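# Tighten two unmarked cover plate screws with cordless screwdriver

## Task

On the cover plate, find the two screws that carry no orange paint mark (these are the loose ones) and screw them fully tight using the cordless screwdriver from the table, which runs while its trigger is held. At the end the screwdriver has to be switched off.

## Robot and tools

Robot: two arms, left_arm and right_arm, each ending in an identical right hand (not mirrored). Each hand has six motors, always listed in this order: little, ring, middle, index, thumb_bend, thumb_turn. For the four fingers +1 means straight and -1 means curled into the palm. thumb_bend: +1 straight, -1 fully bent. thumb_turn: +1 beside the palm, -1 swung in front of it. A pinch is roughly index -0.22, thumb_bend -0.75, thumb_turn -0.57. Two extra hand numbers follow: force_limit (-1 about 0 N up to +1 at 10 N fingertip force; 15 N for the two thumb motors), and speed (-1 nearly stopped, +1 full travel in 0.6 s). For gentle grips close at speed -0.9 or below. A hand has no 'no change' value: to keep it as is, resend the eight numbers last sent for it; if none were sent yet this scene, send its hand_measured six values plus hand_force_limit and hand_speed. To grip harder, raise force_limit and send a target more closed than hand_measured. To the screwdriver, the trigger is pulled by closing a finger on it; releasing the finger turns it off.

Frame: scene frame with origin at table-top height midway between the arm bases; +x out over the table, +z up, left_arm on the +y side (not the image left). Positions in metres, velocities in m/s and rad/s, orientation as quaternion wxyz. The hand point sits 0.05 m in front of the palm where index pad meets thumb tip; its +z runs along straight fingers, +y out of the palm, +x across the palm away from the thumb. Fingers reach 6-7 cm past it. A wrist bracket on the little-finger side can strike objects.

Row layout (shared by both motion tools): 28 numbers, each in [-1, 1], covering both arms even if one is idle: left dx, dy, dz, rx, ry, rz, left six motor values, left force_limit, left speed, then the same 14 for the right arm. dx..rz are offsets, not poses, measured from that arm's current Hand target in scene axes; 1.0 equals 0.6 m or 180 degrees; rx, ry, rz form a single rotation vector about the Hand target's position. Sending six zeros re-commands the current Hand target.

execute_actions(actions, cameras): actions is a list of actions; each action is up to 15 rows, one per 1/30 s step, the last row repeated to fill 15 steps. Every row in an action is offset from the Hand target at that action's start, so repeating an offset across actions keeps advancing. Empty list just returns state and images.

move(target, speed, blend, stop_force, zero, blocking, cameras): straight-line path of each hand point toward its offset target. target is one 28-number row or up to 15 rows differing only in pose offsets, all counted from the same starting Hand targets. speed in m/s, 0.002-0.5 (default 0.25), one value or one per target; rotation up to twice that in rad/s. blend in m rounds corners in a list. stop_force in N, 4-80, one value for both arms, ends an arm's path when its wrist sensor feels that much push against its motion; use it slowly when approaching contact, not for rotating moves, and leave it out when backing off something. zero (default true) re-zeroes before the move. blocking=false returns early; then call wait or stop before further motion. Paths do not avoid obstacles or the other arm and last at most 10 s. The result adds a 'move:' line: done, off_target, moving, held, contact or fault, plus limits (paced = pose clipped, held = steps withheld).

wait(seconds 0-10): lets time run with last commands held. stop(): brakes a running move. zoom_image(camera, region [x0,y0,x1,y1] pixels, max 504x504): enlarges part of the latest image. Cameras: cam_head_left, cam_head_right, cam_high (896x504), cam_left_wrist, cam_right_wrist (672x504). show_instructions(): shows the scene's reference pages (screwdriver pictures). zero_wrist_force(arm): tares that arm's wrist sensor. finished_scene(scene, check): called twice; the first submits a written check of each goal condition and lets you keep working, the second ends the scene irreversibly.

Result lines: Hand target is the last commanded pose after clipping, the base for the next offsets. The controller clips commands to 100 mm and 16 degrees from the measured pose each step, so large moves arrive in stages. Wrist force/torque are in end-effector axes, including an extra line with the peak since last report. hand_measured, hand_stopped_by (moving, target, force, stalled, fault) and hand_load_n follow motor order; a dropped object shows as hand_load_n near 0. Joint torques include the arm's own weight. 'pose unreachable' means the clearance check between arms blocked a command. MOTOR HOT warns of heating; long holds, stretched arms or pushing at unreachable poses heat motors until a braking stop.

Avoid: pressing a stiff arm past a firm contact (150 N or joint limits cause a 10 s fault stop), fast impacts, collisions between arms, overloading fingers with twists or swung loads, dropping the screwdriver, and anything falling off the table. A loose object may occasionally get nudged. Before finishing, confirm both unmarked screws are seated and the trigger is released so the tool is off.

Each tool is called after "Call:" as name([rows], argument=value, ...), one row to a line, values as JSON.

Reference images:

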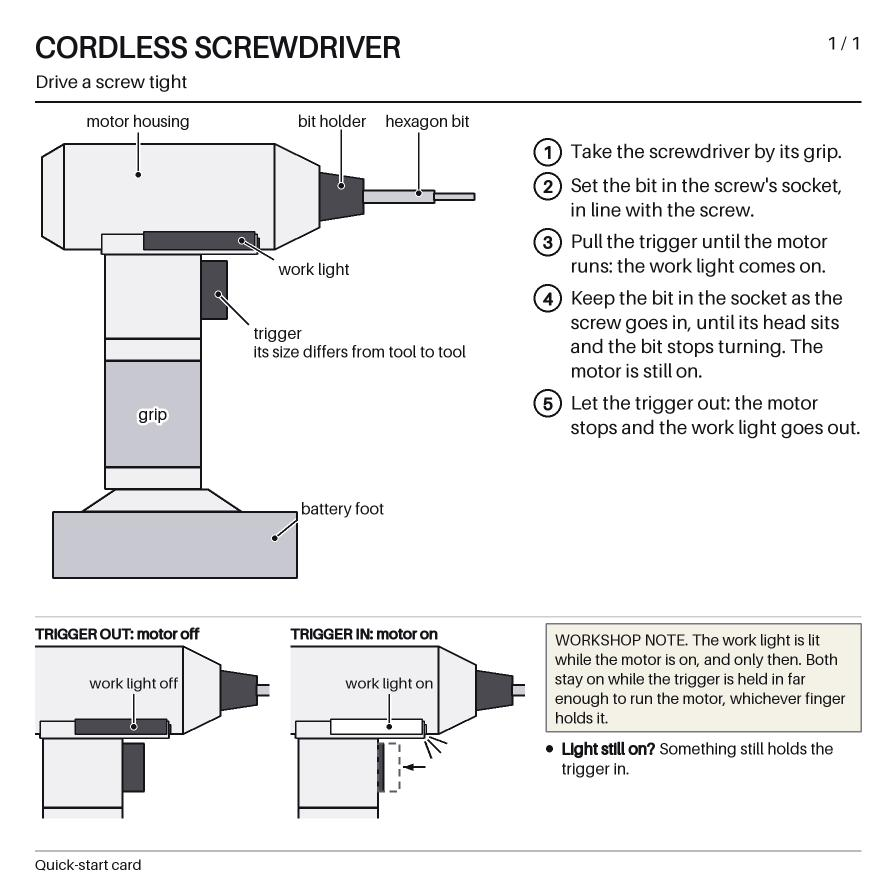

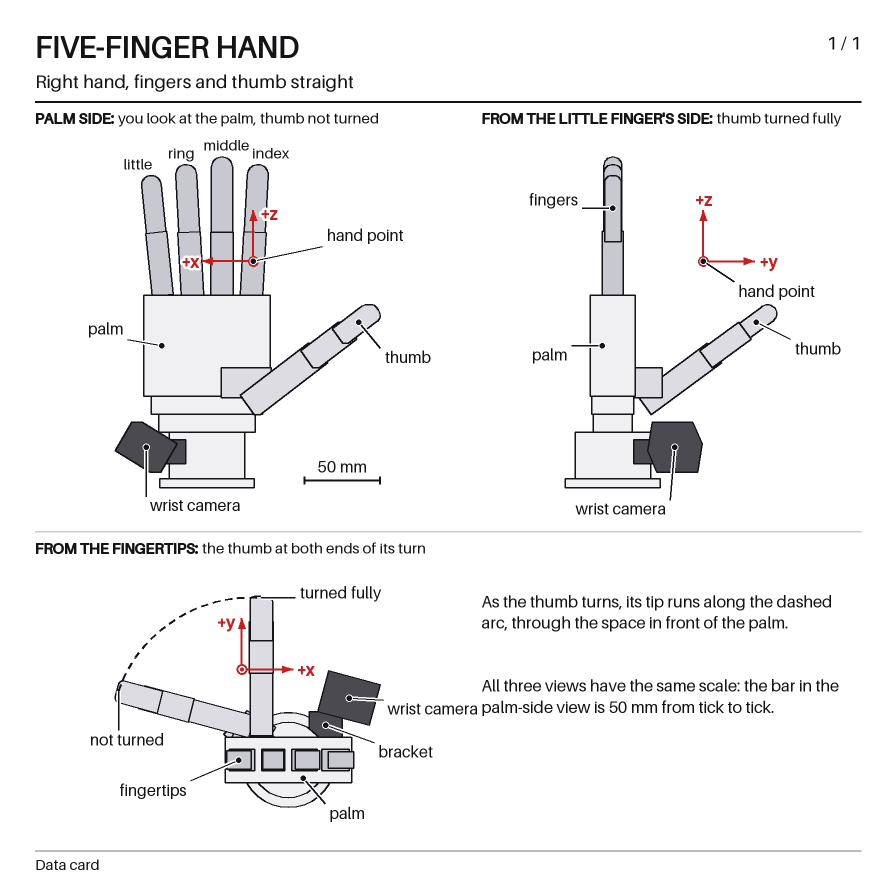

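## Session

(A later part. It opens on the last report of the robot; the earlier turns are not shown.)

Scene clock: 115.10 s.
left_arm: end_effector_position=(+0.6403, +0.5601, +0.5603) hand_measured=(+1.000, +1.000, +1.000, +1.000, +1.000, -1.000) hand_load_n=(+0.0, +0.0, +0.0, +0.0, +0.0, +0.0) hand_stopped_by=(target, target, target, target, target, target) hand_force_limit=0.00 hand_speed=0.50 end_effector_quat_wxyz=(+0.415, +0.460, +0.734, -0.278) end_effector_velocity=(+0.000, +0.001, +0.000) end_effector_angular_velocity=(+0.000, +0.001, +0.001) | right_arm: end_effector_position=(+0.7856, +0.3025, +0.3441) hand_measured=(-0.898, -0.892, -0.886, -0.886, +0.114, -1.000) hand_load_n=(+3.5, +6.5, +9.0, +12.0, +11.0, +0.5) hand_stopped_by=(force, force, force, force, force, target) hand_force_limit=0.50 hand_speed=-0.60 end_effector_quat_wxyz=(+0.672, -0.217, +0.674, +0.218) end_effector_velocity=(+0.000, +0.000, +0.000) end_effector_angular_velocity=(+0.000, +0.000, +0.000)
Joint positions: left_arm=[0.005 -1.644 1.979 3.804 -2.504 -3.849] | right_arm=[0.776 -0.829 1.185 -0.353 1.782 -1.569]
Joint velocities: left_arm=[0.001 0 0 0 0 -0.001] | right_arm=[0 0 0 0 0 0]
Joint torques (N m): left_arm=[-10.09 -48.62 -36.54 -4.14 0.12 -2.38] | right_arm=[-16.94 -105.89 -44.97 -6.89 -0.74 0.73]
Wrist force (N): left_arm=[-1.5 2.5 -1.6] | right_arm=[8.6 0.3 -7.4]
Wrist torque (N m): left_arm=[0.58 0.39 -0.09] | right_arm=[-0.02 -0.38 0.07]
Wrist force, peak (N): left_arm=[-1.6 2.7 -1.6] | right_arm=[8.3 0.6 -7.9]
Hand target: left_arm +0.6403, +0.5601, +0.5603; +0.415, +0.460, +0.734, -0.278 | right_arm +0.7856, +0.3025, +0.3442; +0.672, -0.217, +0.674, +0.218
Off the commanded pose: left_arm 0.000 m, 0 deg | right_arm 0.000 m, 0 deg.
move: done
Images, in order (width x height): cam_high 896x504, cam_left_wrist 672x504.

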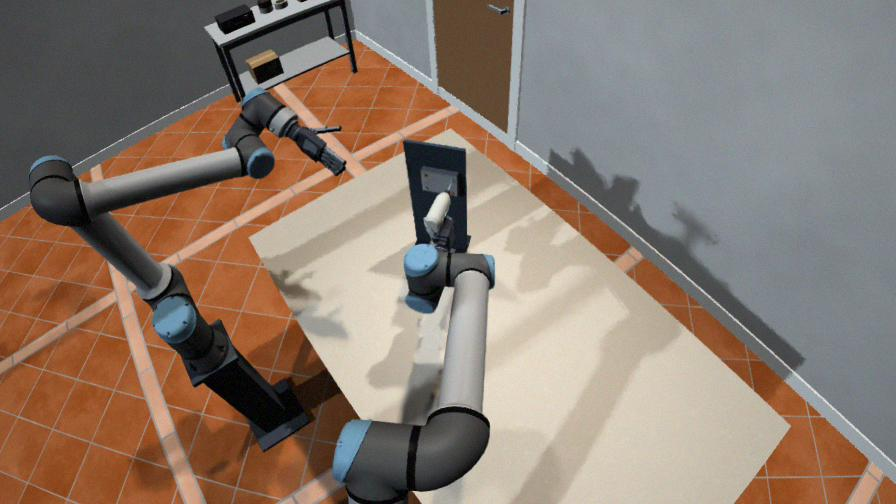

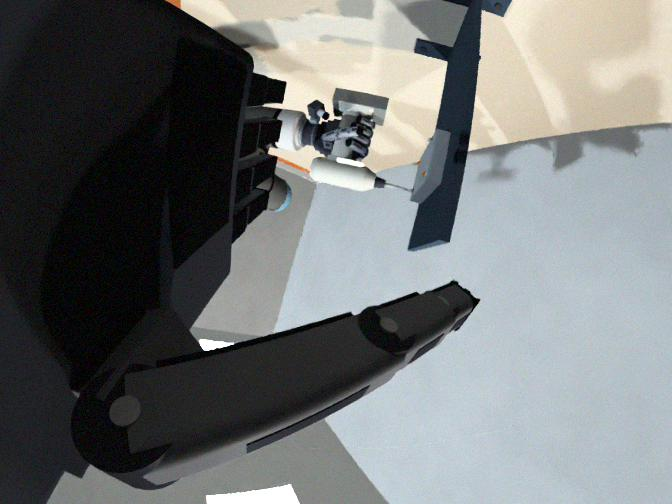

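Call:
move(target=[-0.1283,-0.2667,-0.0167,0,0,0.1944,1,1,1,1,1,-1,0,0.5,0,0,0,0,0,0,-0.98,-0.98,-0.98,-0.5,-0.98,-1,0.5,-0.6], speed=0.12, cameras=["cam_left_wrist"])

Call:
zoom_image(camera="cam_left_wrist", region=[360, 165, 440, 225])

Call:
zoom_image(camera="cam_left_wrist", region=[380, 177, 420, 207])

Scene clock: 118.77 s.
left_arm: end_effector_position=(+0.5631, +0.3995, +0.5500) hand_measured=(+1.000, +1.000, +1.000, +1.000, +1.000, -1.000) hand_load_n=(+0.0, +0.0, +0.0, -0.5, +0.0, +0.0) hand_stopped_by=(target, target, target, target, target, target) hand_force_limit=0.00 hand_speed=0.50 end_effector_quat_wxyz=(+0.480, +0.218, +0.838, -0.141) end_effector_velocity=(+0.001, +0.000, +0.000) end_effector_angular_velocity=(+0.002, +0.000, +0.001) | right_arm: end_effector_position=(+0.7857, +0.3025, +0.3442) hand_measured=(-0.898, -0.892, -0.886, -0.500, +0.114, -1.000) hand_load_n=(+3.5, +6.5, +9.0, +0.0, +11.0, +1.0) hand_stopped_by=(force, force, force, target, force, target) hand_force_limit=0.50 hand_speed=-0.60 end_effector_quat_wxyz=(+0.672, -0.217, +0.674, +0.218) end_effector_velocity=(+0.000, +0.000, -0.001) end_effector_angular_velocity=(+0.000, +0.000, +0.000)
Joint positions: left_arm=[-0.653 -1.895 2.264 3.297 -1.503 -4.783] | right_arm=[0.776 -0.829 1.185 -0.353 1.782 -1.569]
Joint velocities: left_arm=[-0.001 0.001 -0.001 0.001 0.002 0] | right_arm=[0 0.001 0 -0.001 0 0]
Joint torques (N m): left_arm=[-13.95 2.67 -54.17 -6.51 2.36 1.26] | right_arm=[-10.8 -118.2 -53.52 -3.11 1.26 0.95]
Wrist force (N): left_arm=[-1.2 2.3 -1.3] | right_arm=[8.1 0.8 -10.5]
Wrist torque (N m): left_arm=[0.51 0.33 -0.06] | right_arm=[0.20 -0.48 0.08]
Wrist force, peak (N): left_arm=[-1.2 3.5 -2.4] | right_arm=[8.3 0.5 -10.9]
Hand target: left_arm +0.5631, +0.3994, +0.5501; +0.480, +0.218, +0.838, -0.141 | right_arm +0.7856, +0.3025, +0.3442; +0.672, -0.217, +0.674, +0.218
Off the commanded pose: left_arm 0.001 m, 0 deg | right_arm 0.000 m, 0 deg.
move: done
Images, in order (width x height): cam_left_wrist 672x504.

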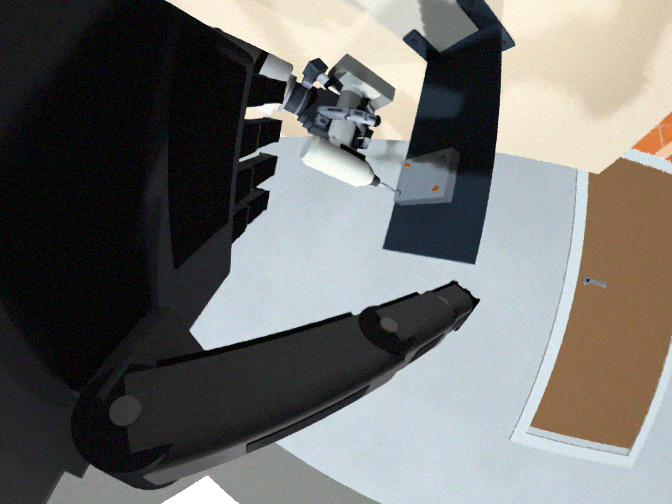

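Scaled by 6.300 from the camera's 672x504 image, which has a finer 960x720 frame.

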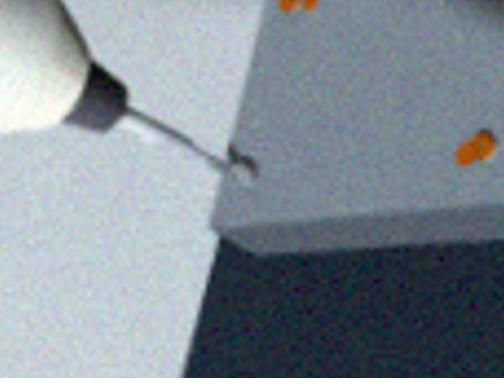

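Scaled by 12.600 from the camera's 672x504 image, which has a finer 960x720 frame.

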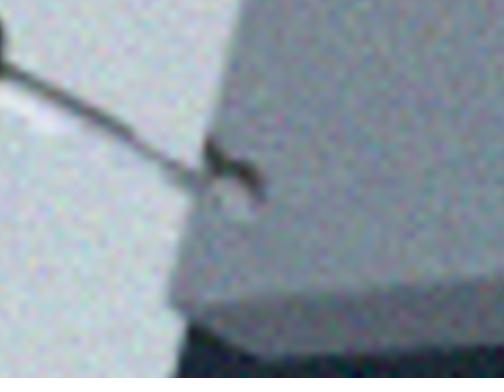

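Call:
move(target=[0,0,0,0,0,0,1,1,1,1,1,-1,0,0.5,-0.0003,0.0004,-0.00133,0,0,0,-0.98,-0.98,-0.98,-0.9,-0.98,-1,0.5,-0.6], speed=0.003, cameras=["cam_left_wrist"])

Call:
zoom_image(camera="cam_left_wrist", region=[380, 177, 420, 207])

Scene clock: 119.90 s.
left_arm: end_effector_position=(+0.5632, +0.3994, +0.5501) hand_measured=(+1.000, +1.000, +1.000, +1.000, +1.000, -1.000) hand_load_n=(+0.0, +0.0, +0.0, +0.0, +0.0, -0.5) hand_stopped_by=(target, target, target, target, target, target) hand_force_limit=0.00 hand_speed=0.50 end_effector_quat_wxyz=(+0.480, +0.218, +0.838, -0.141) end_effector_velocity=(+0.000, -0.001, +0.000) end_effector_angular_velocity=(+0.000, +0.000, -0.001) | right_arm: end_effector_position=(+0.7855, +0.3028, +0.3433) hand_measured=(-0.898, -0.892, -0.886, -0.886, +0.114, -1.000) hand_load_n=(+4.0, +7.0, +9.5, +12.0, +11.0, +1.0) hand_stopped_by=(force, force, force, force, force, target) hand_force_limit=0.50 hand_speed=-0.60 end_effector_quat_wxyz=(+0.672, -0.217, +0.674, +0.218) end_effector_velocity=(+0.000, +0.000, +0.000) end_effector_angular_velocity=(+0.001, +0.000, +0.000)
Joint positions: left_arm=[-0.653 -1.895 2.264 3.297 -1.503 -4.783] | right_arm=[0.777 -0.829 1.185 -0.354 1.782 -1.569]
Joint velocities: left_arm=[-0.001 0 0 0 -0.001 0] | right_arm=[0 0 0 0 0 0]
Joint torques (N m): left_arm=[-10.61 4.94 -53.38 -6.5 1.4 -3.14] | right_arm=[12.28 -106.88 -43.98 -6.88 2.29 0.83]
Wrist force (N): left_arm=[-1.5 2.7 -1.5] | right_arm=[7.7 0.1 -5.0]
Wrist torque (N m): left_arm=[0.59 0.37 -0.06] | right_arm=[-0.06 -0.24 0.05]
Wrist force, peak (N): left_arm=[-1.5 2.7 -1.5] | right_arm=[8.4 0.3 -10.9]
Hand target: left_arm +0.5631, +0.3994, +0.5501; +0.480, +0.218, +0.838, -0.141 | right_arm +0.7855, +0.3028, +0.3434; +0.672, -0.217, +0.674, +0.218
Off the commanded pose: left_arm 0.000 m, 0 deg | right_arm 0.000 m, 0 deg.
move: done
Images, in order (width x height): cam_left_wrist 672x504.

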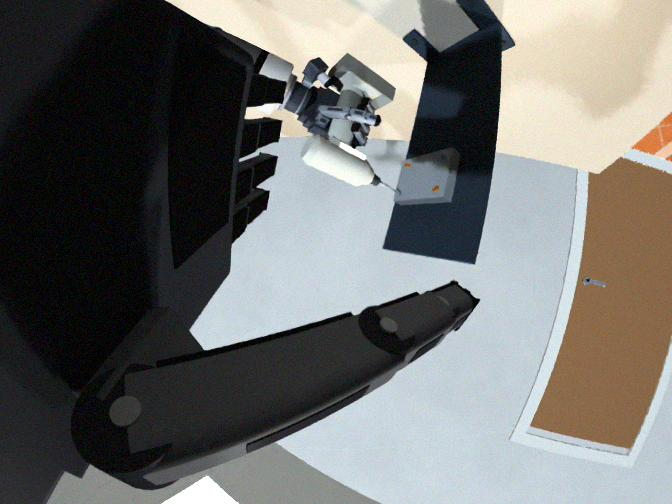

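Scaled by 12.600 from the camera's 672x504 image, which has a finer 960x720 frame.

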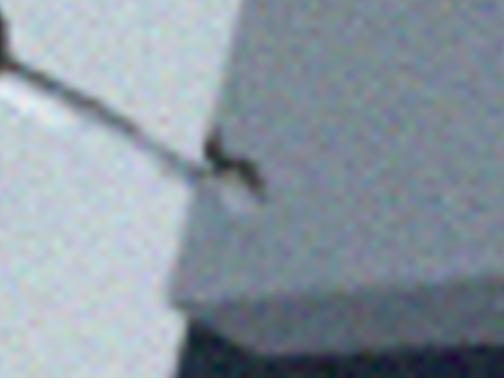

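Call:
move(target=[0,0,0,0,0,0,1,1,1,1,1,-1,0,0.5,0.0008,0.0006,0,0,0,0,-0.98,-0.98,-0.98,-0.9,-0.98,-1,0.5,-0.6], speed=0.005, cameras=["cam_left_wrist"])

Call:
zoom_image(camera="cam_left_wrist", region=[380, 177, 420, 207])

Call:
wait(seconds=0.3, cameras=["cam_high","cam_head_right"])

Call:
zoom_image(camera="cam_high", region=[430, 165, 470, 195])

Scene clock: 120.80 s.
left_arm: end_effector_position=(+0.5632, +0.3994, +0.5501) hand_measured=(+1.000, +1.000, +1.000, +1.000, +1.000, -1.000) hand_load_n=(+0.0, +0.0, +0.0, +0.0, +0.5, +0.0) hand_stopped_by=(target, target, target, target, target, target) hand_force_limit=0.00 hand_speed=0.50 end_effector_quat_wxyz=(+0.480, +0.218, +0.838, -0.141) end_effector_velocity=(+0.000, +0.001, +0.000) end_effector_angular_velocity=(-0.001, +0.000, +0.003) | right_arm: end_effector_position=(+0.7858, +0.3032, +0.3434) hand_measured=(-0.898, -0.892, -0.886, -0.886, +0.114, -1.000) hand_load_n=(+4.5, +7.0, +8.5, +10.5, +11.5, +0.0) hand_stopped_by=(force, force, force, force, force, target) hand_force_limit=0.50 hand_speed=-0.60 end_effector_quat_wxyz=(+0.672, -0.217, +0.674, +0.218) end_effector_velocity=(+0.000, +0.000, +0.001) end_effector_angular_velocity=(+0.000, +0.000, +0.000)
Joint positions: left_arm=[-0.653 -1.895 2.264 3.297 -1.503 -4.783] | right_arm=[0.777 -0.828 1.183 -0.353 1.782 -1.569]
Joint velocities: left_arm=[0.001 0 0 -0.001 0.001 -0.001] | right_arm=[0 -0.001 0 0 0 0]
Joint torques (N m): left_arm=[-12.47 4.62 -50.64 -6.89 0.25 -2.41] | right_arm=[-18.28 -106.93 -57.22 -3.37 -0.51 1.03]
Wrist force (N): left_arm=[-1.3 2.3 -1.0] | right_arm=[9.3 0.7 -16.8]
Wrist torque (N m): left_arm=[0.49 0.32 -0.06] | right_arm=[0.31 -0.66 0.09]
Wrist force, peak (N): left_arm=[-1.5 2.3 -1.7] | right_arm=[9.3 0.7 -16.8]
Hand target: left_arm +0.5631, +0.3994, +0.5501; +0.480, +0.218, +0.838, -0.141 | right_arm +0.7859, +0.3031, +0.3434; +0.672, -0.217, +0.674, +0.218
Off the commanded pose: left_arm 0.000 m, 0 deg | right_arm 0.000 m, 0 deg.
move: done
Images, in order (width x height): cam_left_wrist 672x504.

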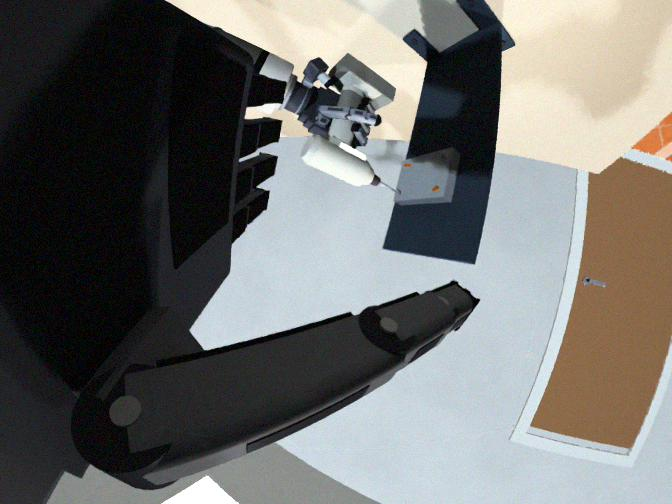

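Scaled by 12.600 from the camera's 672x504 image, which has a finer 960x720 frame.

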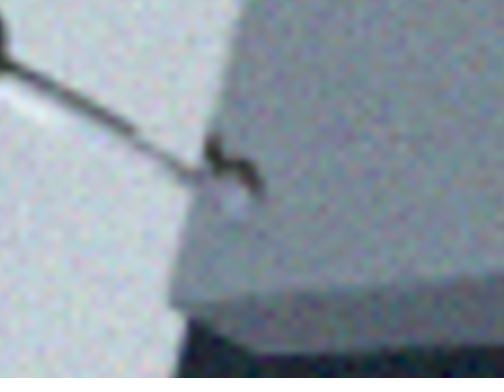

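Scene clock: 121.10 s.
left_arm: end_effector_position=(+0.5632, +0.3994, +0.5501) hand_measured=(+1.000, +1.000, +1.000, +1.000, +1.000, -1.000) hand_load_n=(+0.0, +0.0, +0.0, +0.0, +0.0, +0.0) hand_stopped_by=(target, target, target, target, target, target) hand_force_limit=0.00 hand_speed=0.50 end_effector_quat_wxyz=(+0.480, +0.218, +0.838, -0.141) end_effector_velocity=(+0.000, +0.000, +0.000) end_effector_angular_velocity=(+0.001, -0.001, +0.000) | right_arm: end_effector_position=(+0.7859, +0.3032, +0.3434) hand_measured=(-0.898, -0.892, -0.886, -0.886, +0.114, -1.000) hand_load_n=(+4.5, +7.0, +8.5, +10.5, +11.5, +0.0) hand_stopped_by=(force, force, force, force, force, target) hand_force_limit=0.50 hand_speed=-0.60 end_effector_quat_wxyz=(+0.672, -0.217, +0.674, +0.218) end_effector_velocity=(+0.001, +0.000, -0.003) end_effector_angular_velocity=(-0.002, +0.002, +0.000)
Joint positions: left_arm=[-0.653 -1.895 2.264 3.297 -1.503 -4.783] | right_arm=[0.777 -0.828 1.183 -0.353 1.782 -1.569]
Joint velocities: left_arm=[0 0 0 0 0 0.002] | right_arm=[0 0.002 0 0 0 0]
Joint torques (N m): left_arm=[-13.12 4.52 -51.23 -5.93 -0.09 -2.29] | right_arm=[-21.42 -109.15 -55.89 -4.34 -0.69 0.97]
Wrist force (N): left_arm=[-1.6 2.3 -1.1] | right_arm=[9.4 0.8 -16.5]
Wrist torque (N m): left_arm=[0.50 0.37 -0.08] | right_arm=[0.30 -0.66 0.08]
Wrist force, peak (N): left_arm=[-1.6 2.6 -1.4] | right_arm=[9.2 0.5 -16.6]
Hand target: left_arm +0.5631, +0.3994, +0.5501; +0.480, +0.218, +0.838, -0.141 | right_arm +0.7859, +0.3031, +0.3434; +0.672, -0.217, +0.674, +0.218
Off the commanded pose: left_arm 0.000 m, 0 deg | right_arm 0.000 m, 0 deg.
wait: 0.30 s; at rest by 0.17 s
Images, in order (width x height): cam_head_right 896x504, cam_high 896x504.

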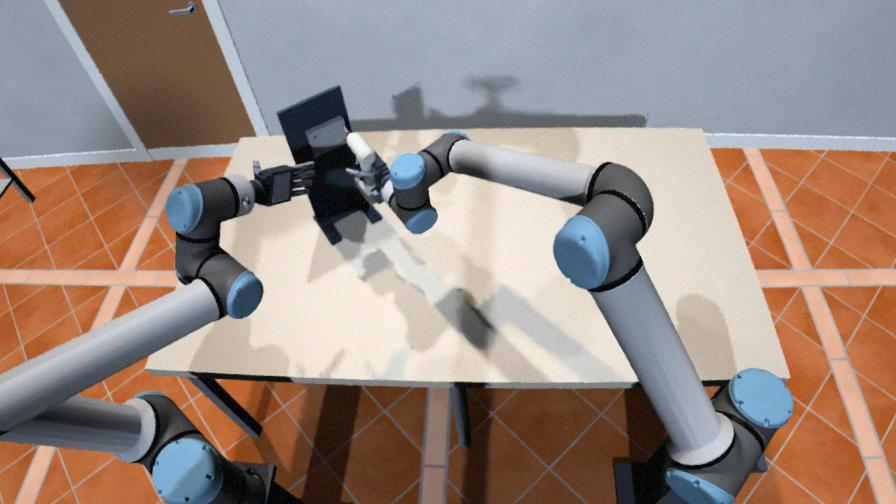

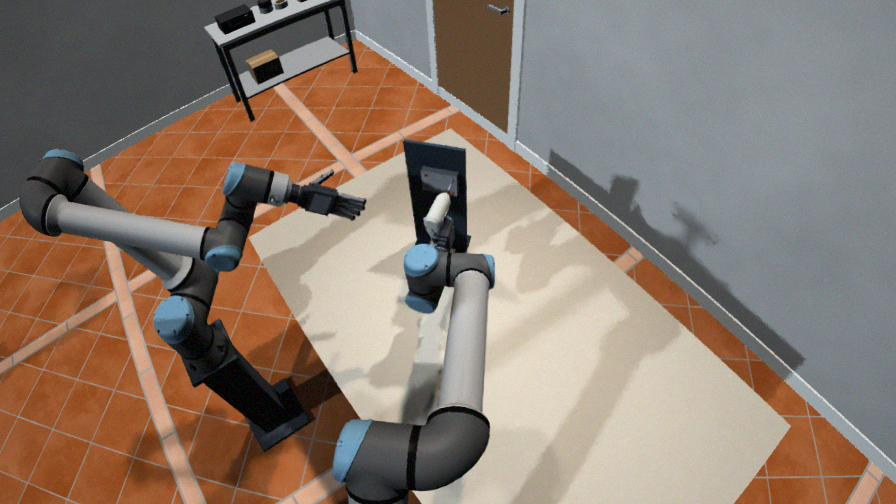

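Scaled by 12.600.

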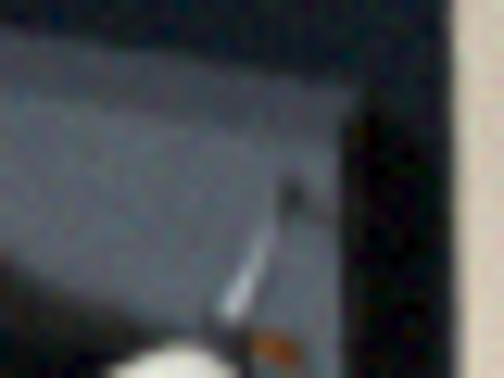

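Call:
move(target=[0,0,0,0,0,0,1,1,1,1,1,-1,0,0.5,-0.0003,-0.0002,-0.001,0,0,0,-0.98,-0.98,-0.98,-0.9,-0.98,-1,0.5,-0.6], speed=0.003, cameras=["cam_left_wrist"])

Call:
move(target=[0,0,0,0,0,0,1,1,1,1,1,-1,0,0.5,0,0,-0.001,0,0,0,-0.98,-0.98,-0.98,-0.9,-0.98,-1,0.5,-0.6], speed=0.003, cameras=["cam_left_wrist"])

Call:
zoom_image(camera="cam_left_wrist", region=[380, 177, 420, 207])

Scene clock: 122.07 s.
left_arm: end_effector_position=(+0.5632, +0.3994, +0.5501) hand_measured=(+1.000, +1.000, +1.000, +1.000, +1.000, -1.000) hand_load_n=(+0.0, +0.0, +0.0, +0.0, +0.0, +0.0) hand_stopped_by=(target, target, target, target, target, target) hand_force_limit=0.00 hand_speed=0.50 end_effector_quat_wxyz=(+0.480, +0.218, +0.838, -0.141) end_effector_velocity=(+0.000, +0.001, +0.000) end_effector_angular_velocity=(+0.000, +0.000, +0.002) | right_arm: end_effector_position=(+0.7858, +0.3030, +0.3428) hand_measured=(-0.898, -0.892, -0.886, -0.886, +0.114, -1.000) hand_load_n=(+3.5, +7.0, +9.0, +11.0, +11.5, +0.5) hand_stopped_by=(force, force, force, force, force, target) hand_force_limit=0.50 hand_speed=-0.60 end_effector_quat_wxyz=(+0.672, -0.217, +0.674, +0.218) end_effector_velocity=(+0.000, +0.000, +0.001) end_effector_angular_velocity=(+0.000, +0.000, +0.000)
Joint positions: left_arm=[-0.653 -1.895 2.264 3.297 -1.503 -4.783] | right_arm=[0.777 -0.828 1.184 -0.354 1.782 -1.569]
Joint velocities: left_arm=[0.001 0 0 0 0 0] | right_arm=[0 -0.001 0 0.001 0 0]
Joint torques (N m): left_arm=[-15.85 4.17 -47.99 -5.73 -0.77 -2.38] | right_arm=[-9.13 -106.46 -44.81 -7.08 1.4 0.79]
Wrist force (N): left_arm=[-1.3 2.3 -1.5] | right_arm=[8.3 0.4 -8.0]
Wrist torque (N m): left_arm=[0.52 0.34 -0.06] | right_arm=[0.04 -0.33 0.07]
Wrist force, peak (N): left_arm=[-1.1 2.7 -1.7] | right_arm=[9.5 1.0 -17.1]
Hand target: left_arm +0.5631, +0.3994, +0.5501; +0.480, +0.218, +0.838, -0.141 | right_arm +0.7858, +0.3030, +0.3428; +0.672, -0.217, +0.674, +0.218
Off the commanded pose: left_arm 0.000 m, 0 deg | right_arm 0.000 m, 0 deg.
move: done
Images, in order (width x height): cam_left_wrist 672x504.

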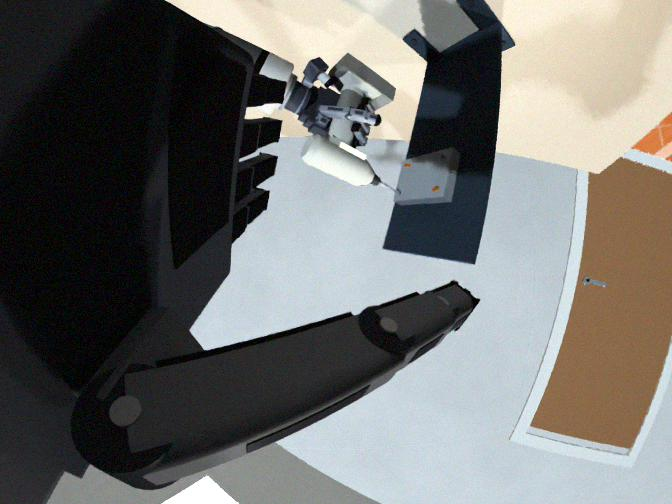

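Scene clock: 122.77 s.
left_arm: end_effector_position=(+0.5632, +0.3994, +0.5501) hand_measured=(+1.000, +1.000, +1.000, +1.000, +1.000, -1.000) hand_load_n=(+0.0, +0.0, +0.0, +0.0, +0.0, +0.0) hand_stopped_by=(target, target, target, target, target, target) hand_force_limit=0.00 hand_speed=0.50 end_effector_quat_wxyz=(+0.480, +0.218, +0.838, -0.141) end_effector_velocity=(+0.000, +0.000, +0.000) end_effector_angular_velocity=(+0.001, -0.001, -0.001) | right_arm: end_effector_position=(+0.7858, +0.3030, +0.3422) hand_measured=(-0.898, -0.892, -0.886, -0.886, +0.114, -1.000) hand_load_n=(+2.0, +6.0, +9.0, +12.0, +11.0, +2.0) hand_stopped_by=(force, force, force, force, force, target) hand_force_limit=0.50 hand_speed=-0.60 end_effector_quat_wxyz=(+0.672, -0.217, +0.674, +0.218) end_effector_velocity=(+0.000, +0.000, -0.001) end_effector_angular_velocity=(+0.000, +0.001, +0.000)
Joint positions: left_arm=[-0.653 -1.895 2.264 3.297 -1.503 -4.783] | right_arm=[0.777 -0.827 1.185 -0.355 1.782 -1.569]
Joint velocities: left_arm=[0 0 0 -0.001 0 0.002] | right_arm=[0 0.001 0 0 0 0]
Joint torques (N m): left_arm=[-13.59 3.9 -46.71 -5.09 -0.09 -2.69] | right_arm=[6.27 -106.14 -41.18 -6.4 1.46 0.97]
Wrist force (N): left_arm=[-1.6 2.3 -1.3] | right_arm=[7.0 -0.3 -0.3]
Wrist torque (N m): left_arm=[0.52 0.39 -0.08] | right_arm=[-0.22 -0.09 0.05]
Wrist force, peak (N): left_arm=[-1.4 2.5 -1.8] | right_arm=[8.6 0.6 -9.2]
Hand target: left_arm +0.5631, +0.3994, +0.5501; +0.480, +0.218, +0.838, -0.141 | right_arm +0.7858, +0.3030, +0.3422; +0.672, -0.217, +0.674, +0.218
Off the commanded pose: left_arm 0.000 m, 0 deg | right_arm 0.000 m, 0 deg.
move: done
Images, in order (width x height): cam_left_wrist 672x504.

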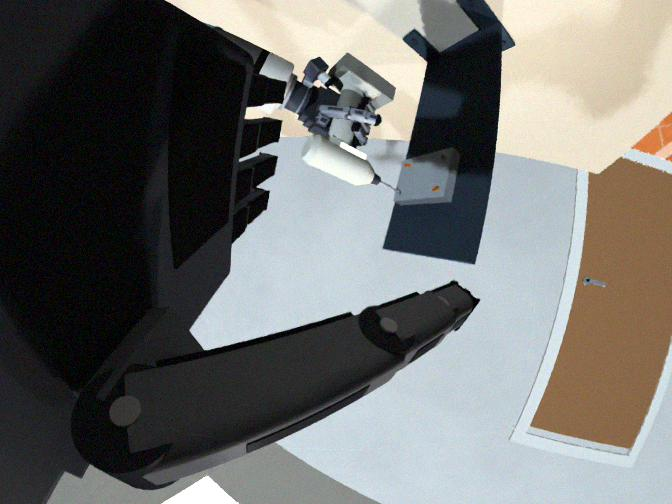

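Scaled by 12.600 from the camera's 672x504 image, which has a finer 960x720 frame.

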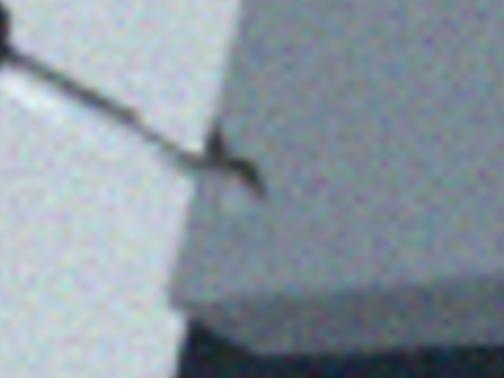

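Call:
move(target=[0,0,0,0,0,0,1,1,1,1,1,-1,0,0.5,0.0068,0.0049,0,0,0,0,-0.98,-0.98,-0.98,-0.9,-0.98,-1,0.5,-0.6], speed=0.004, stop_force=5, cameras=["cam_left_wrist"])

Call:
zoom_image(camera="cam_left_wrist", region=[380, 177, 420, 207])

Scene clock: 125.83 s.
left_arm: end_effector_position=(+0.5632, +0.3994, +0.5501) hand_measured=(+1.000, +1.000, +1.000, +1.000, +1.000, -1.000) hand_load_n=(+0.0, +0.0, +0.0, +0.0, +0.0, +0.0) hand_stopped_by=(target, target, target, target, target, target) hand_force_limit=0.00 hand_speed=0.50 end_effector_quat_wxyz=(+0.480, +0.218, +0.838, -0.141) end_effector_velocity=(+0.000, -0.001, +0.000) end_effector_angular_velocity=(-0.001, +0.001, -0.001) | right_arm: end_effector_position=(+0.7899, +0.3060, +0.3421) hand_measured=(-0.898, -0.892, -0.886, -0.886, +0.114, -1.000) hand_load_n=(+2.0, +6.0, +9.0, +12.0, +11.5, +2.0) hand_stopped_by=(force, force, force, force, force, target) hand_force_limit=0.50 hand_speed=-0.60 end_effector_quat_wxyz=(+0.672, -0.217, +0.674, +0.218) end_effector_velocity=(+0.000, +0.000, +0.002) end_effector_angular_velocity=(+0.001, +0.000, +0.000)
Joint positions: left_arm=[-0.653 -1.895 2.264 3.297 -1.503 -4.783] | right_arm=[0.775 -0.819 1.171 -0.349 1.781 -1.569]
Joint velocities: left_arm=[-0.001 0 0 0 0 -0.001] | right_arm=[0 -0.002 0 0.001 0 0]
Joint torques (N m): left_arm=[-7.9 -0.52 -40.84 -3.07 -0.09 -2.38] | right_arm=[-12.33 -119.29 -40.75 -4.05 -0.93 0.64]
Wrist force (N): left_arm=[-1.6 2.1 -1.6] | right_arm=[7.0 -0.3 -0.5]
Wrist torque (N m): left_arm=[0.50 0.39 -0.09] | right_arm=[-0.18 -0.07 0.05]
Wrist force, peak (N): left_arm=[-1.5 2.6 -1.8] | right_arm=[7.4 -0.3 -0.6]
Hand target: left_arm +0.5631, +0.3994, +0.5501; +0.480, +0.218, +0.838, -0.141 | right_arm +0.7898, +0.3060, +0.3422; +0.672, -0.217, +0.674, +0.218
Off the commanded pose: left_arm 0.000 m, 0 deg | right_arm 0.000 m, 0 deg.
move: done
Images, in order (width x height): cam_left_wrist 672x504.

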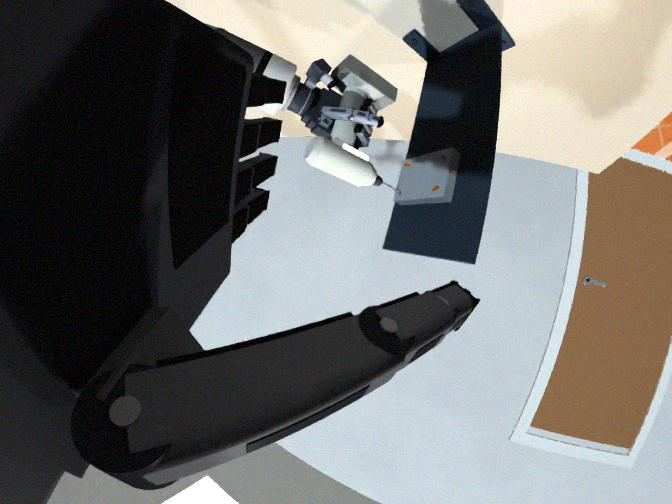

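Scaled by 12.600 from the camera's 672x504 image, which has a finer 960x720 frame.

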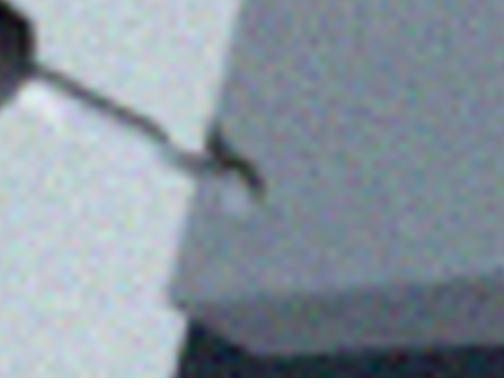

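Call:
move([
  [0,0,0,0,0,0,1,1,1,1,1,-1,0,0.5,-0.0102,-0.0074,0,0,0,0,-0.98,-0.98,-0.98,-0.5,-0.98,-1,0.5,-0.6],
  [0,0,0,0,0,0,1,1,1,1,1,-1,0,0.5,-0.0102,-0.0074,0.0053,0,0,0,-0.98,-0.98,-0.98,-0.5,-0.98,-1,0.5,-0.6],
], speed=0.03, cameras=["cam_left_wrist"])

Call:
zoom_image(camera="cam_left_wrist", region=[380, 177, 420, 207])

Scene clock: 127.23 s.
left_arm: end_effector_position=(+0.5632, +0.3994, +0.5501) hand_measured=(+1.000, +1.000, +1.000, +1.000, +1.000, -1.000) hand_load_n=(+0.5, +0.0, +0.0, +0.0, +0.0, +0.0) hand_stopped_by=(target, target, target, target, target, target) hand_force_limit=0.00 hand_speed=0.50 end_effector_quat_wxyz=(+0.480, +0.218, +0.838, -0.141) end_effector_velocity=(+0.000, +0.000, +0.000) end_effector_angular_velocity=(+0.001, +0.000, +0.001) | right_arm: end_effector_position=(+0.7837, +0.3015, +0.3455) hand_measured=(-0.898, -0.892, -0.886, -0.500, +0.114, -1.000) hand_load_n=(+2.0, +6.0, +10.5, +0.0, +10.0, +3.0) hand_stopped_by=(force, force, force, target, force, target) hand_force_limit=0.50 hand_speed=-0.60 end_effector_quat_wxyz=(+0.672, -0.217, +0.674, +0.218) end_effector_velocity=(+0.000, +0.000, +0.001) end_effector_angular_velocity=(+0.002, -0.002, +0.000)
Joint positions: left_arm=[-0.653 -1.895 2.264 3.297 -1.503 -4.783] | right_arm=[0.777 -0.833 1.189 -0.354 1.782 -1.569]
Joint velocities: left_arm=[0.001 0 0 0 0.001 0.001] | right_arm=[0 0 0 -0.003 0 0]
Joint torques (N m): left_arm=[-6.32 1.47 -37.67 -2.48 -0.85 -2.67] | right_arm=[10.7 -104.95 -40.91 -6.92 0.09 0.6]
Wrist force (N): left_arm=[-1.7 2.2 -1.6] | right_arm=[7.0 -0.1 -0.5]
Wrist torque (N m): left_arm=[0.51 0.40 -0.09] | right_arm=[-0.16 -0.09 0.06]
Wrist force, peak (N): left_arm=[-1.0 2.6 -1.9] | right_arm=[7.7 -0.5 -0.9]
Hand target: left_arm +0.5631, +0.3994, +0.5501; +0.480, +0.218, +0.838, -0.141 | right_arm +0.7837, +0.3015, +0.3454; +0.672, -0.217, +0.674, +0.218
Off the commanded pose: left_arm 0.000 m, 0 deg | right_arm 0.000 m, 0 deg.
move: done
Images, in order (width x height): cam_left_wrist 672x504.

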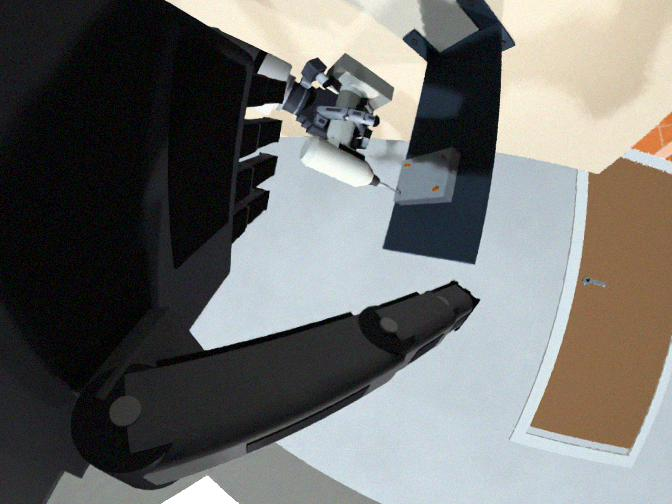

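Scaled by 12.600 from the camera's 672x504 image, which has a finer 960x720 frame.

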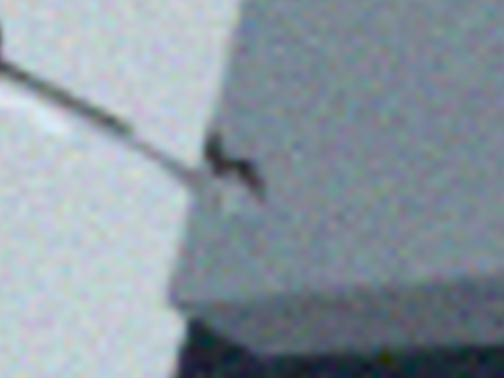

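Call:
move([
  [0,0,0,0,0,0,1,1,1,1,1,-1,0,0.5,0,0,0.0035,0,0,0,-0.98,-0.98,-0.98,-0.9,-0.98,-1,0.5,-0.6],
  [0,0,0,0,0,0,1,1,1,1,1,-1,0,0.5,0.0054,0.0039,0.0035,0,0,0,-0.98,-0.98,-0.98,-0.9,-0.98,-1,0.5,-0.6],
], speed=0.006, stop_force=4, cameras=[])

Scene clock: 129.47 s.
left_arm: end_effector_position=(+0.5632, +0.3994, +0.5501) hand_measured=(+1.000, +1.000, +1.000, +1.000, +1.000, -1.000) hand_load_n=(+0.0, +0.0, +0.0, +0.0, +0.0, +0.0) hand_stopped_by=(target, target, target, target, target, target) hand_force_limit=0.00 hand_speed=0.50 end_effector_quat_wxyz=(+0.480, +0.218, +0.838, -0.141) end_effector_velocity=(+0.000, +0.000, +0.000) end_effector_angular_velocity=(+0.001, +0.000, +0.000) | right_arm: end_effector_position=(+0.7849, +0.3026, +0.3475) hand_measured=(-0.898, -0.892, -0.886, -0.874, +0.114, -1.000) hand_load_n=(+2.5, +6.0, +9.5, +7.5, +11.0, +1.5) hand_stopped_by=(force, force, force, force, force, target) hand_force_limit=0.50 hand_speed=-0.60 end_effector_quat_wxyz=(+0.672, -0.217, +0.674, +0.218) end_effector_velocity=(+0.000, +0.000, -0.001) end_effector_angular_velocity=(+0.000, +0.001, +0.000)
Joint positions: left_arm=[-0.653 -1.895 2.264 3.297 -1.503 -4.783] | right_arm=[0.777 -0.832 1.183 -0.349 1.782 -1.569]
Joint velocities: left_arm=[-0.001 0 0 0 0.001 0.001] | right_arm=[0 0.001 0 0 0 0]
Joint torques (N m): left_arm=[-6.71 0.67 -32.18 -1.13 -0.33 -2.73] | right_arm=[13.74 -123.63 -42.88 -5.84 1.39 0.14]
Wrist force (N): left_arm=[-1.5 2.5 -1.5] | right_arm=[7.1 0.0 -0.6]
Wrist torque (N m): left_arm=[0.56 0.37 -0.07] | right_arm=[-0.15 -0.09 0.07]
Wrist force, peak (N): left_arm=[-1.4 2.5 -1.8] | right_arm=[8.2 0.2 -8.3]
Hand target: left_arm +0.5631, +0.3994, +0.5501; +0.480, +0.218, +0.838, -0.141 | right_arm +0.7849, +0.3026, +0.3475; +0.672, -0.217, +0.674, +0.218
Off the commanded pose: left_arm 0.000 m, 0 deg | right_arm 0.002 m, 0 deg.
move: contact (right_arm); path passed 1 of 2 targets
No camera images: "cameras" was empty.

Call:
move([
  [0,0,0,0,0,0,1,1,1,1,1,-1,0,0.5,-0.00135,-0.00098,0,0,0,0,-0.98,-0.98,-0.98,-0.9,-0.98,-1,0.5,-0.6],
  [0,0,0,0,0,0,1,1,1,1,1,-1,0,0.5,-0.00135,-0.00098,0.0033,0,0,0,-0.98,-0.98,-0.98,-0.9,-0.98,-1,0.5,-0.6],
], speed=0.01, cameras=[])

Call:
move(target=[0,0,0,0,0,0,1,1,1,1,1,-1,0,0.5,0.0040,0.0029,0,0,0,0,-0.98,-0.98,-0.98,-0.9,-0.98,-1,0.5,-0.6], speed=0.006, stop_force=4, cameras=[])

Scene clock: 130.33 s.
left_arm: end_effector_position=(+0.5631, +0.3994, +0.5501) hand_measured=(+1.000, +1.000, +1.000, +1.000, +1.000, -1.000) hand_load_n=(+0.0, +0.0, +0.0, +0.0, +0.0, +0.0) hand_stopped_by=(target, target, target, target, target, target) hand_force_limit=0.00 hand_speed=0.50 end_effector_quat_wxyz=(+0.480, +0.218, +0.838, -0.141) end_effector_velocity=(+0.000, +0.000, +0.000) end_effector_angular_velocity=(+0.001, +0.000, -0.001) | right_arm: end_effector_position=(+0.7841, +0.3020, +0.3496) hand_measured=(-0.898, -0.892, -0.886, -0.874, +0.114, -1.000) hand_load_n=(+2.5, +6.0, +9.5, +7.0, +10.5, +2.0) hand_stopped_by=(force, force, force, force, force, target) hand_force_limit=0.50 hand_speed=-0.60 end_effector_quat_wxyz=(+0.672, -0.217, +0.674, +0.218) end_effector_velocity=(+0.000, +0.000, -0.002) end_effector_angular_velocity=(-0.001, +0.001, +0.000)
Joint positions: left_arm=[-0.653 -1.895 2.264 3.297 -1.503 -4.783] | right_arm=[0.777 -0.835 1.184 -0.347 1.782 -1.569]
Joint velocities: left_arm=[-0.001 0 0 0.001 0 0.001] | right_arm=[0 0.001 0 0 0 0]
Joint torques (N m): left_arm=[-8.16 4.13 -31.1 -1.2 -0.75 -3.04] | right_arm=[10.43 -117.47 -51.76 -2.61 2.06 0.19]
Wrist force (N): left_arm=[-1.3 2.4 -1.3] | right_arm=[7.0 0.0 -1.0]
Wrist torque (N m): left_arm=[0.53 0.33 -0.05] | right_arm=[-0.10 -0.08 0.06]
Wrist force, peak (N): left_arm=[-1.4 2.6 -1.5] | right_arm=[7.3 -0.5 -0.7]
Hand target: left_arm +0.5631, +0.3994, +0.5501; +0.480, +0.218, +0.838, -0.141 | right_arm +0.7841, +0.3020, +0.3495; +0.672, -0.217, +0.674, +0.218
Off the commanded pose: left_arm 0.000 m, 0 deg | right_arm 0.000 m, 0 deg.
move: done
No camera images: "cameras" was empty.

Scene clock: 131.67 s.
left_arm: end_effector_position=(+0.5631, +0.3994, +0.5501) hand_measured=(+1.000, +1.000, +1.000, +1.000, +1.000, -1.000) hand_load_n=(+0.0, +0.0, +0.0, +0.0, +0.0, +0.0) hand_stopped_by=(target, target, target, target, target, target) hand_force_limit=0.00 hand_speed=0.50 end_effector_quat_wxyz=(+0.480, +0.218, +0.838, -0.141) end_effector_velocity=(+0.000, +0.000, +0.000) end_effector_angular_velocity=(+0.000, +0.000, +0.000) | right_arm: end_effector_position=(+0.7865, +0.3037, +0.3495) hand_measured=(-0.898, -0.892, -0.886, -0.874, +0.114, -1.000) hand_load_n=(+2.5, +6.0, +9.5, +7.5, +11.0, +2.0) hand_stopped_by=(force, force, force, force, force, target) hand_force_limit=0.50 hand_speed=-0.60 end_effector_quat_wxyz=(+0.672, -0.217, +0.674, +0.218) end_effector_velocity=(+0.000, +0.000, +0.000) end_effector_angular_velocity=(+0.001, -0.001, +0.000)
Joint positions: left_arm=[-0.653 -1.895 2.264 3.297 -1.503 -4.783] | right_arm=[0.776 -0.83 1.176 -0.344 1.782 -1.569]
Joint velocities: left_arm=[0 0 0 0 0 0] | right_arm=[0 0 0 -0.001 0 0]
Joint torques (N m): left_arm=[-9.84 0.48 -31.25 -0.99 -0.29 -3.03] | right_arm=[-13.3 -123.44 -41.57 -6.44 -0.3 0.28]
Wrist force (N): left_arm=[-1.2 2.3 -1.4] | right_arm=[7.1 0.0 -0.4]
Wrist torque (N m): left_arm=[0.52 0.33 -0.06] | right_arm=[-0.15 -0.10 0.06]
Wrist force, peak (N): left_arm=[-1.8 2.5 -1.4] | right_arm=[7.6 -0.2 -0.6]
Hand target: left_arm +0.5631, +0.3994, +0.5501; +0.480, +0.218, +0.838, -0.141 | right_arm +0.7865, +0.3037, +0.3495; +0.672, -0.217, +0.674, +0.218
Off the commanded pose: left_arm 0.000 m, 0 deg | right_arm 0.000 m, 0 deg.
move: done
No camera images: "cameras" was empty.

Call:
move([
  [0,0,0,0,0,0,1,1,1,1,1,-1,0,0.5,-0.0040,-0.0029,0,0,0,0,-0.98,-0.98,-0.98,-0.9,-0.98,-1,0.5,-0.6],
  [0,0,0,0,0,0,1,1,1,1,1,-1,0,0.5,-0.0016,-0.0063,-0.0067,0,0,0,-0.98,-0.98,-0.98,-0.9,-0.98,-1,0.5,-0.6],
], speed=0.02, cameras=[])

Call:
move(target=[0,0,0,0,0,0,1,1,1,1,1,-1,0,0.5,0.0040,0.0029,0,0,0,0,-0.98,-0.98,-0.98,-0.9,-0.98,-1,0.5,-0.6], speed=0.006, stop_force=4, cameras=["cam_left_wrist"])

Call:
zoom_image(camera="cam_left_wrist", region=[380, 177, 420, 207])

Scene clock: 132.63 s.
left_arm: end_effector_position=(+0.5631, +0.3994, +0.5501) hand_measured=(+1.000, +1.000, +1.000, +1.000, +1.000, -1.000) hand_load_n=(+0.0, +0.0, +0.0, +0.0, +0.0, +0.0) hand_stopped_by=(target, target, target, target, target, target) hand_force_limit=0.00 hand_speed=0.50 end_effector_quat_wxyz=(+0.480, +0.218, +0.838, -0.141) end_effector_velocity=(+0.000, +0.000, +0.000) end_effector_angular_velocity=(+0.001, +0.000, -0.001) | right_arm: end_effector_position=(+0.7855, +0.2999, +0.3454) hand_measured=(-0.898, -0.892, -0.886, -0.874, +0.114, -1.000) hand_load_n=(+2.5, +6.0, +9.5, +7.5, +11.0, +2.0) hand_stopped_by=(force, force, force, force, force, target) hand_force_limit=0.50 hand_speed=-0.60 end_effector_quat_wxyz=(+0.672, -0.217, +0.674, +0.218) end_effector_velocity=(+0.000, +0.000, +0.000) end_effector_angular_velocity=(+0.000, +0.000, +0.000)
Joint positions: left_arm=[-0.653 -1.895 2.264 3.297 -1.503 -4.783] | right_arm=[0.774 -0.834 1.191 -0.355 1.78 -1.569]
Joint velocities: left_arm=[0 0 0 0 -0.001 0.001] | right_arm=[0 0 -0.001 0.001 0 0]
Joint torques (N m): left_arm=[-10.83 0.24 -32.67 -0.98 -0.68 -2.9] | right_arm=[-5.95 -105.06 -51.07 -3.17 -0.17 0.43]
Wrist force (N): left_arm=[-1.6 1.8 -1.2] | right_arm=[7.0 -0.5 -0.5]
Wrist torque (N m): left_arm=[0.44 0.37 -0.10] | right_arm=[-0.22 -0.09 0.04]
Wrist force, peak (N): left_arm=[-1.5 2.7 -1.5] | right_arm=[7.5 -0.4 -0.3]
Hand target: left_arm +0.5631, +0.3994, +0.5501; +0.480, +0.218, +0.838, -0.141 | right_arm +0.7855, +0.2999, +0.3455; +0.672, -0.217, +0.674, +0.218
Off the commanded pose: left_arm 0.000 m, 0 deg | right_arm 0.000 m, 0 deg.
move: done
No camera images: "cameras" was empty.

Scene clock: 133.97 s.
left_arm: end_effector_position=(+0.5631, +0.3994, +0.5501) hand_measured=(+1.000, +1.000, +1.000, +1.000, +1.000, -1.000) hand_load_n=(+0.0, +0.0, +0.0, +0.0, +0.0, -0.5) hand_stopped_by=(target, target, target, target, target, target) hand_force_limit=0.00 hand_speed=0.50 end_effector_quat_wxyz=(+0.480, +0.218, +0.838, -0.141) end_effector_velocity=(+0.000, +0.000, -0.001) end_effector_angular_velocity=(+0.000, +0.001, +0.001) | right_arm: end_effector_position=(+0.7879, +0.3017, +0.3454) hand_measured=(-0.898, -0.892, -0.886, -0.874, +0.114, -1.000) hand_load_n=(+2.0, +6.0, +9.5, +7.5, +10.5, +2.0) hand_stopped_by=(force, force, force, force, force, target) hand_force_limit=0.50 hand_speed=-0.60 end_effector_quat_wxyz=(+0.672, -0.217, +0.674, +0.218) end_effector_velocity=(+0.000, +0.000, +0.000) end_effector_angular_velocity=(+0.001, -0.001, +0.000)
Joint positions: left_arm=[-0.653 -1.895 2.264 3.297 -1.503 -4.783] | right_arm=[0.774 -0.829 1.182 -0.351 1.779 -1.569]
Joint velocities: left_arm=[0 0.001 0 0 0.001 -0.001] | right_arm=[0 0 0 -0.002 0 0]
Joint torques (N m): left_arm=[-6.31 -0.63 -32.11 -1.37 -0.28 -2.73] | right_arm=[-9.97 -123.28 -41.16 -6.42 -0.17 0.32]
Wrist force (N): left_arm=[-1.4 2.1 -1.5] | right_arm=[7.0 -0.1 -0.7]
Wrist torque (N m): left_arm=[0.50 0.35 -0.07] | right_arm=[-0.15 -0.08 0.05]
Wrist force, peak (N): left_arm=[-1.6 2.4 -1.6] | right_arm=[7.4 -0.2 -0.2]
Hand target: left_arm +0.5631, +0.3994, +0.5501; +0.480, +0.218, +0.838, -0.141 | right_arm +0.7879, +0.3017, +0.3455; +0.672, -0.217, +0.674, +0.218
Off the commanded pose: left_arm 0.000 m, 0 deg | right_arm 0.000 m, 0 deg.
move: done
Images, in order (width x height): cam_left_wrist 672x504.

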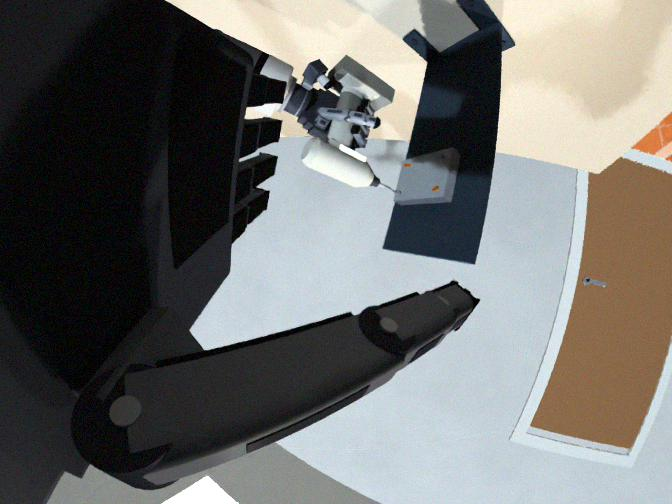

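Scaled by 12.600 from the camera's 672x504 image, which has a finer 960x720 frame.

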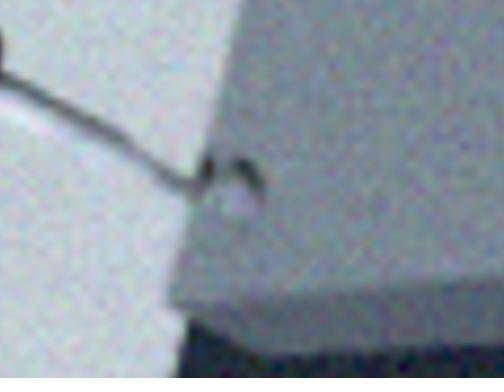

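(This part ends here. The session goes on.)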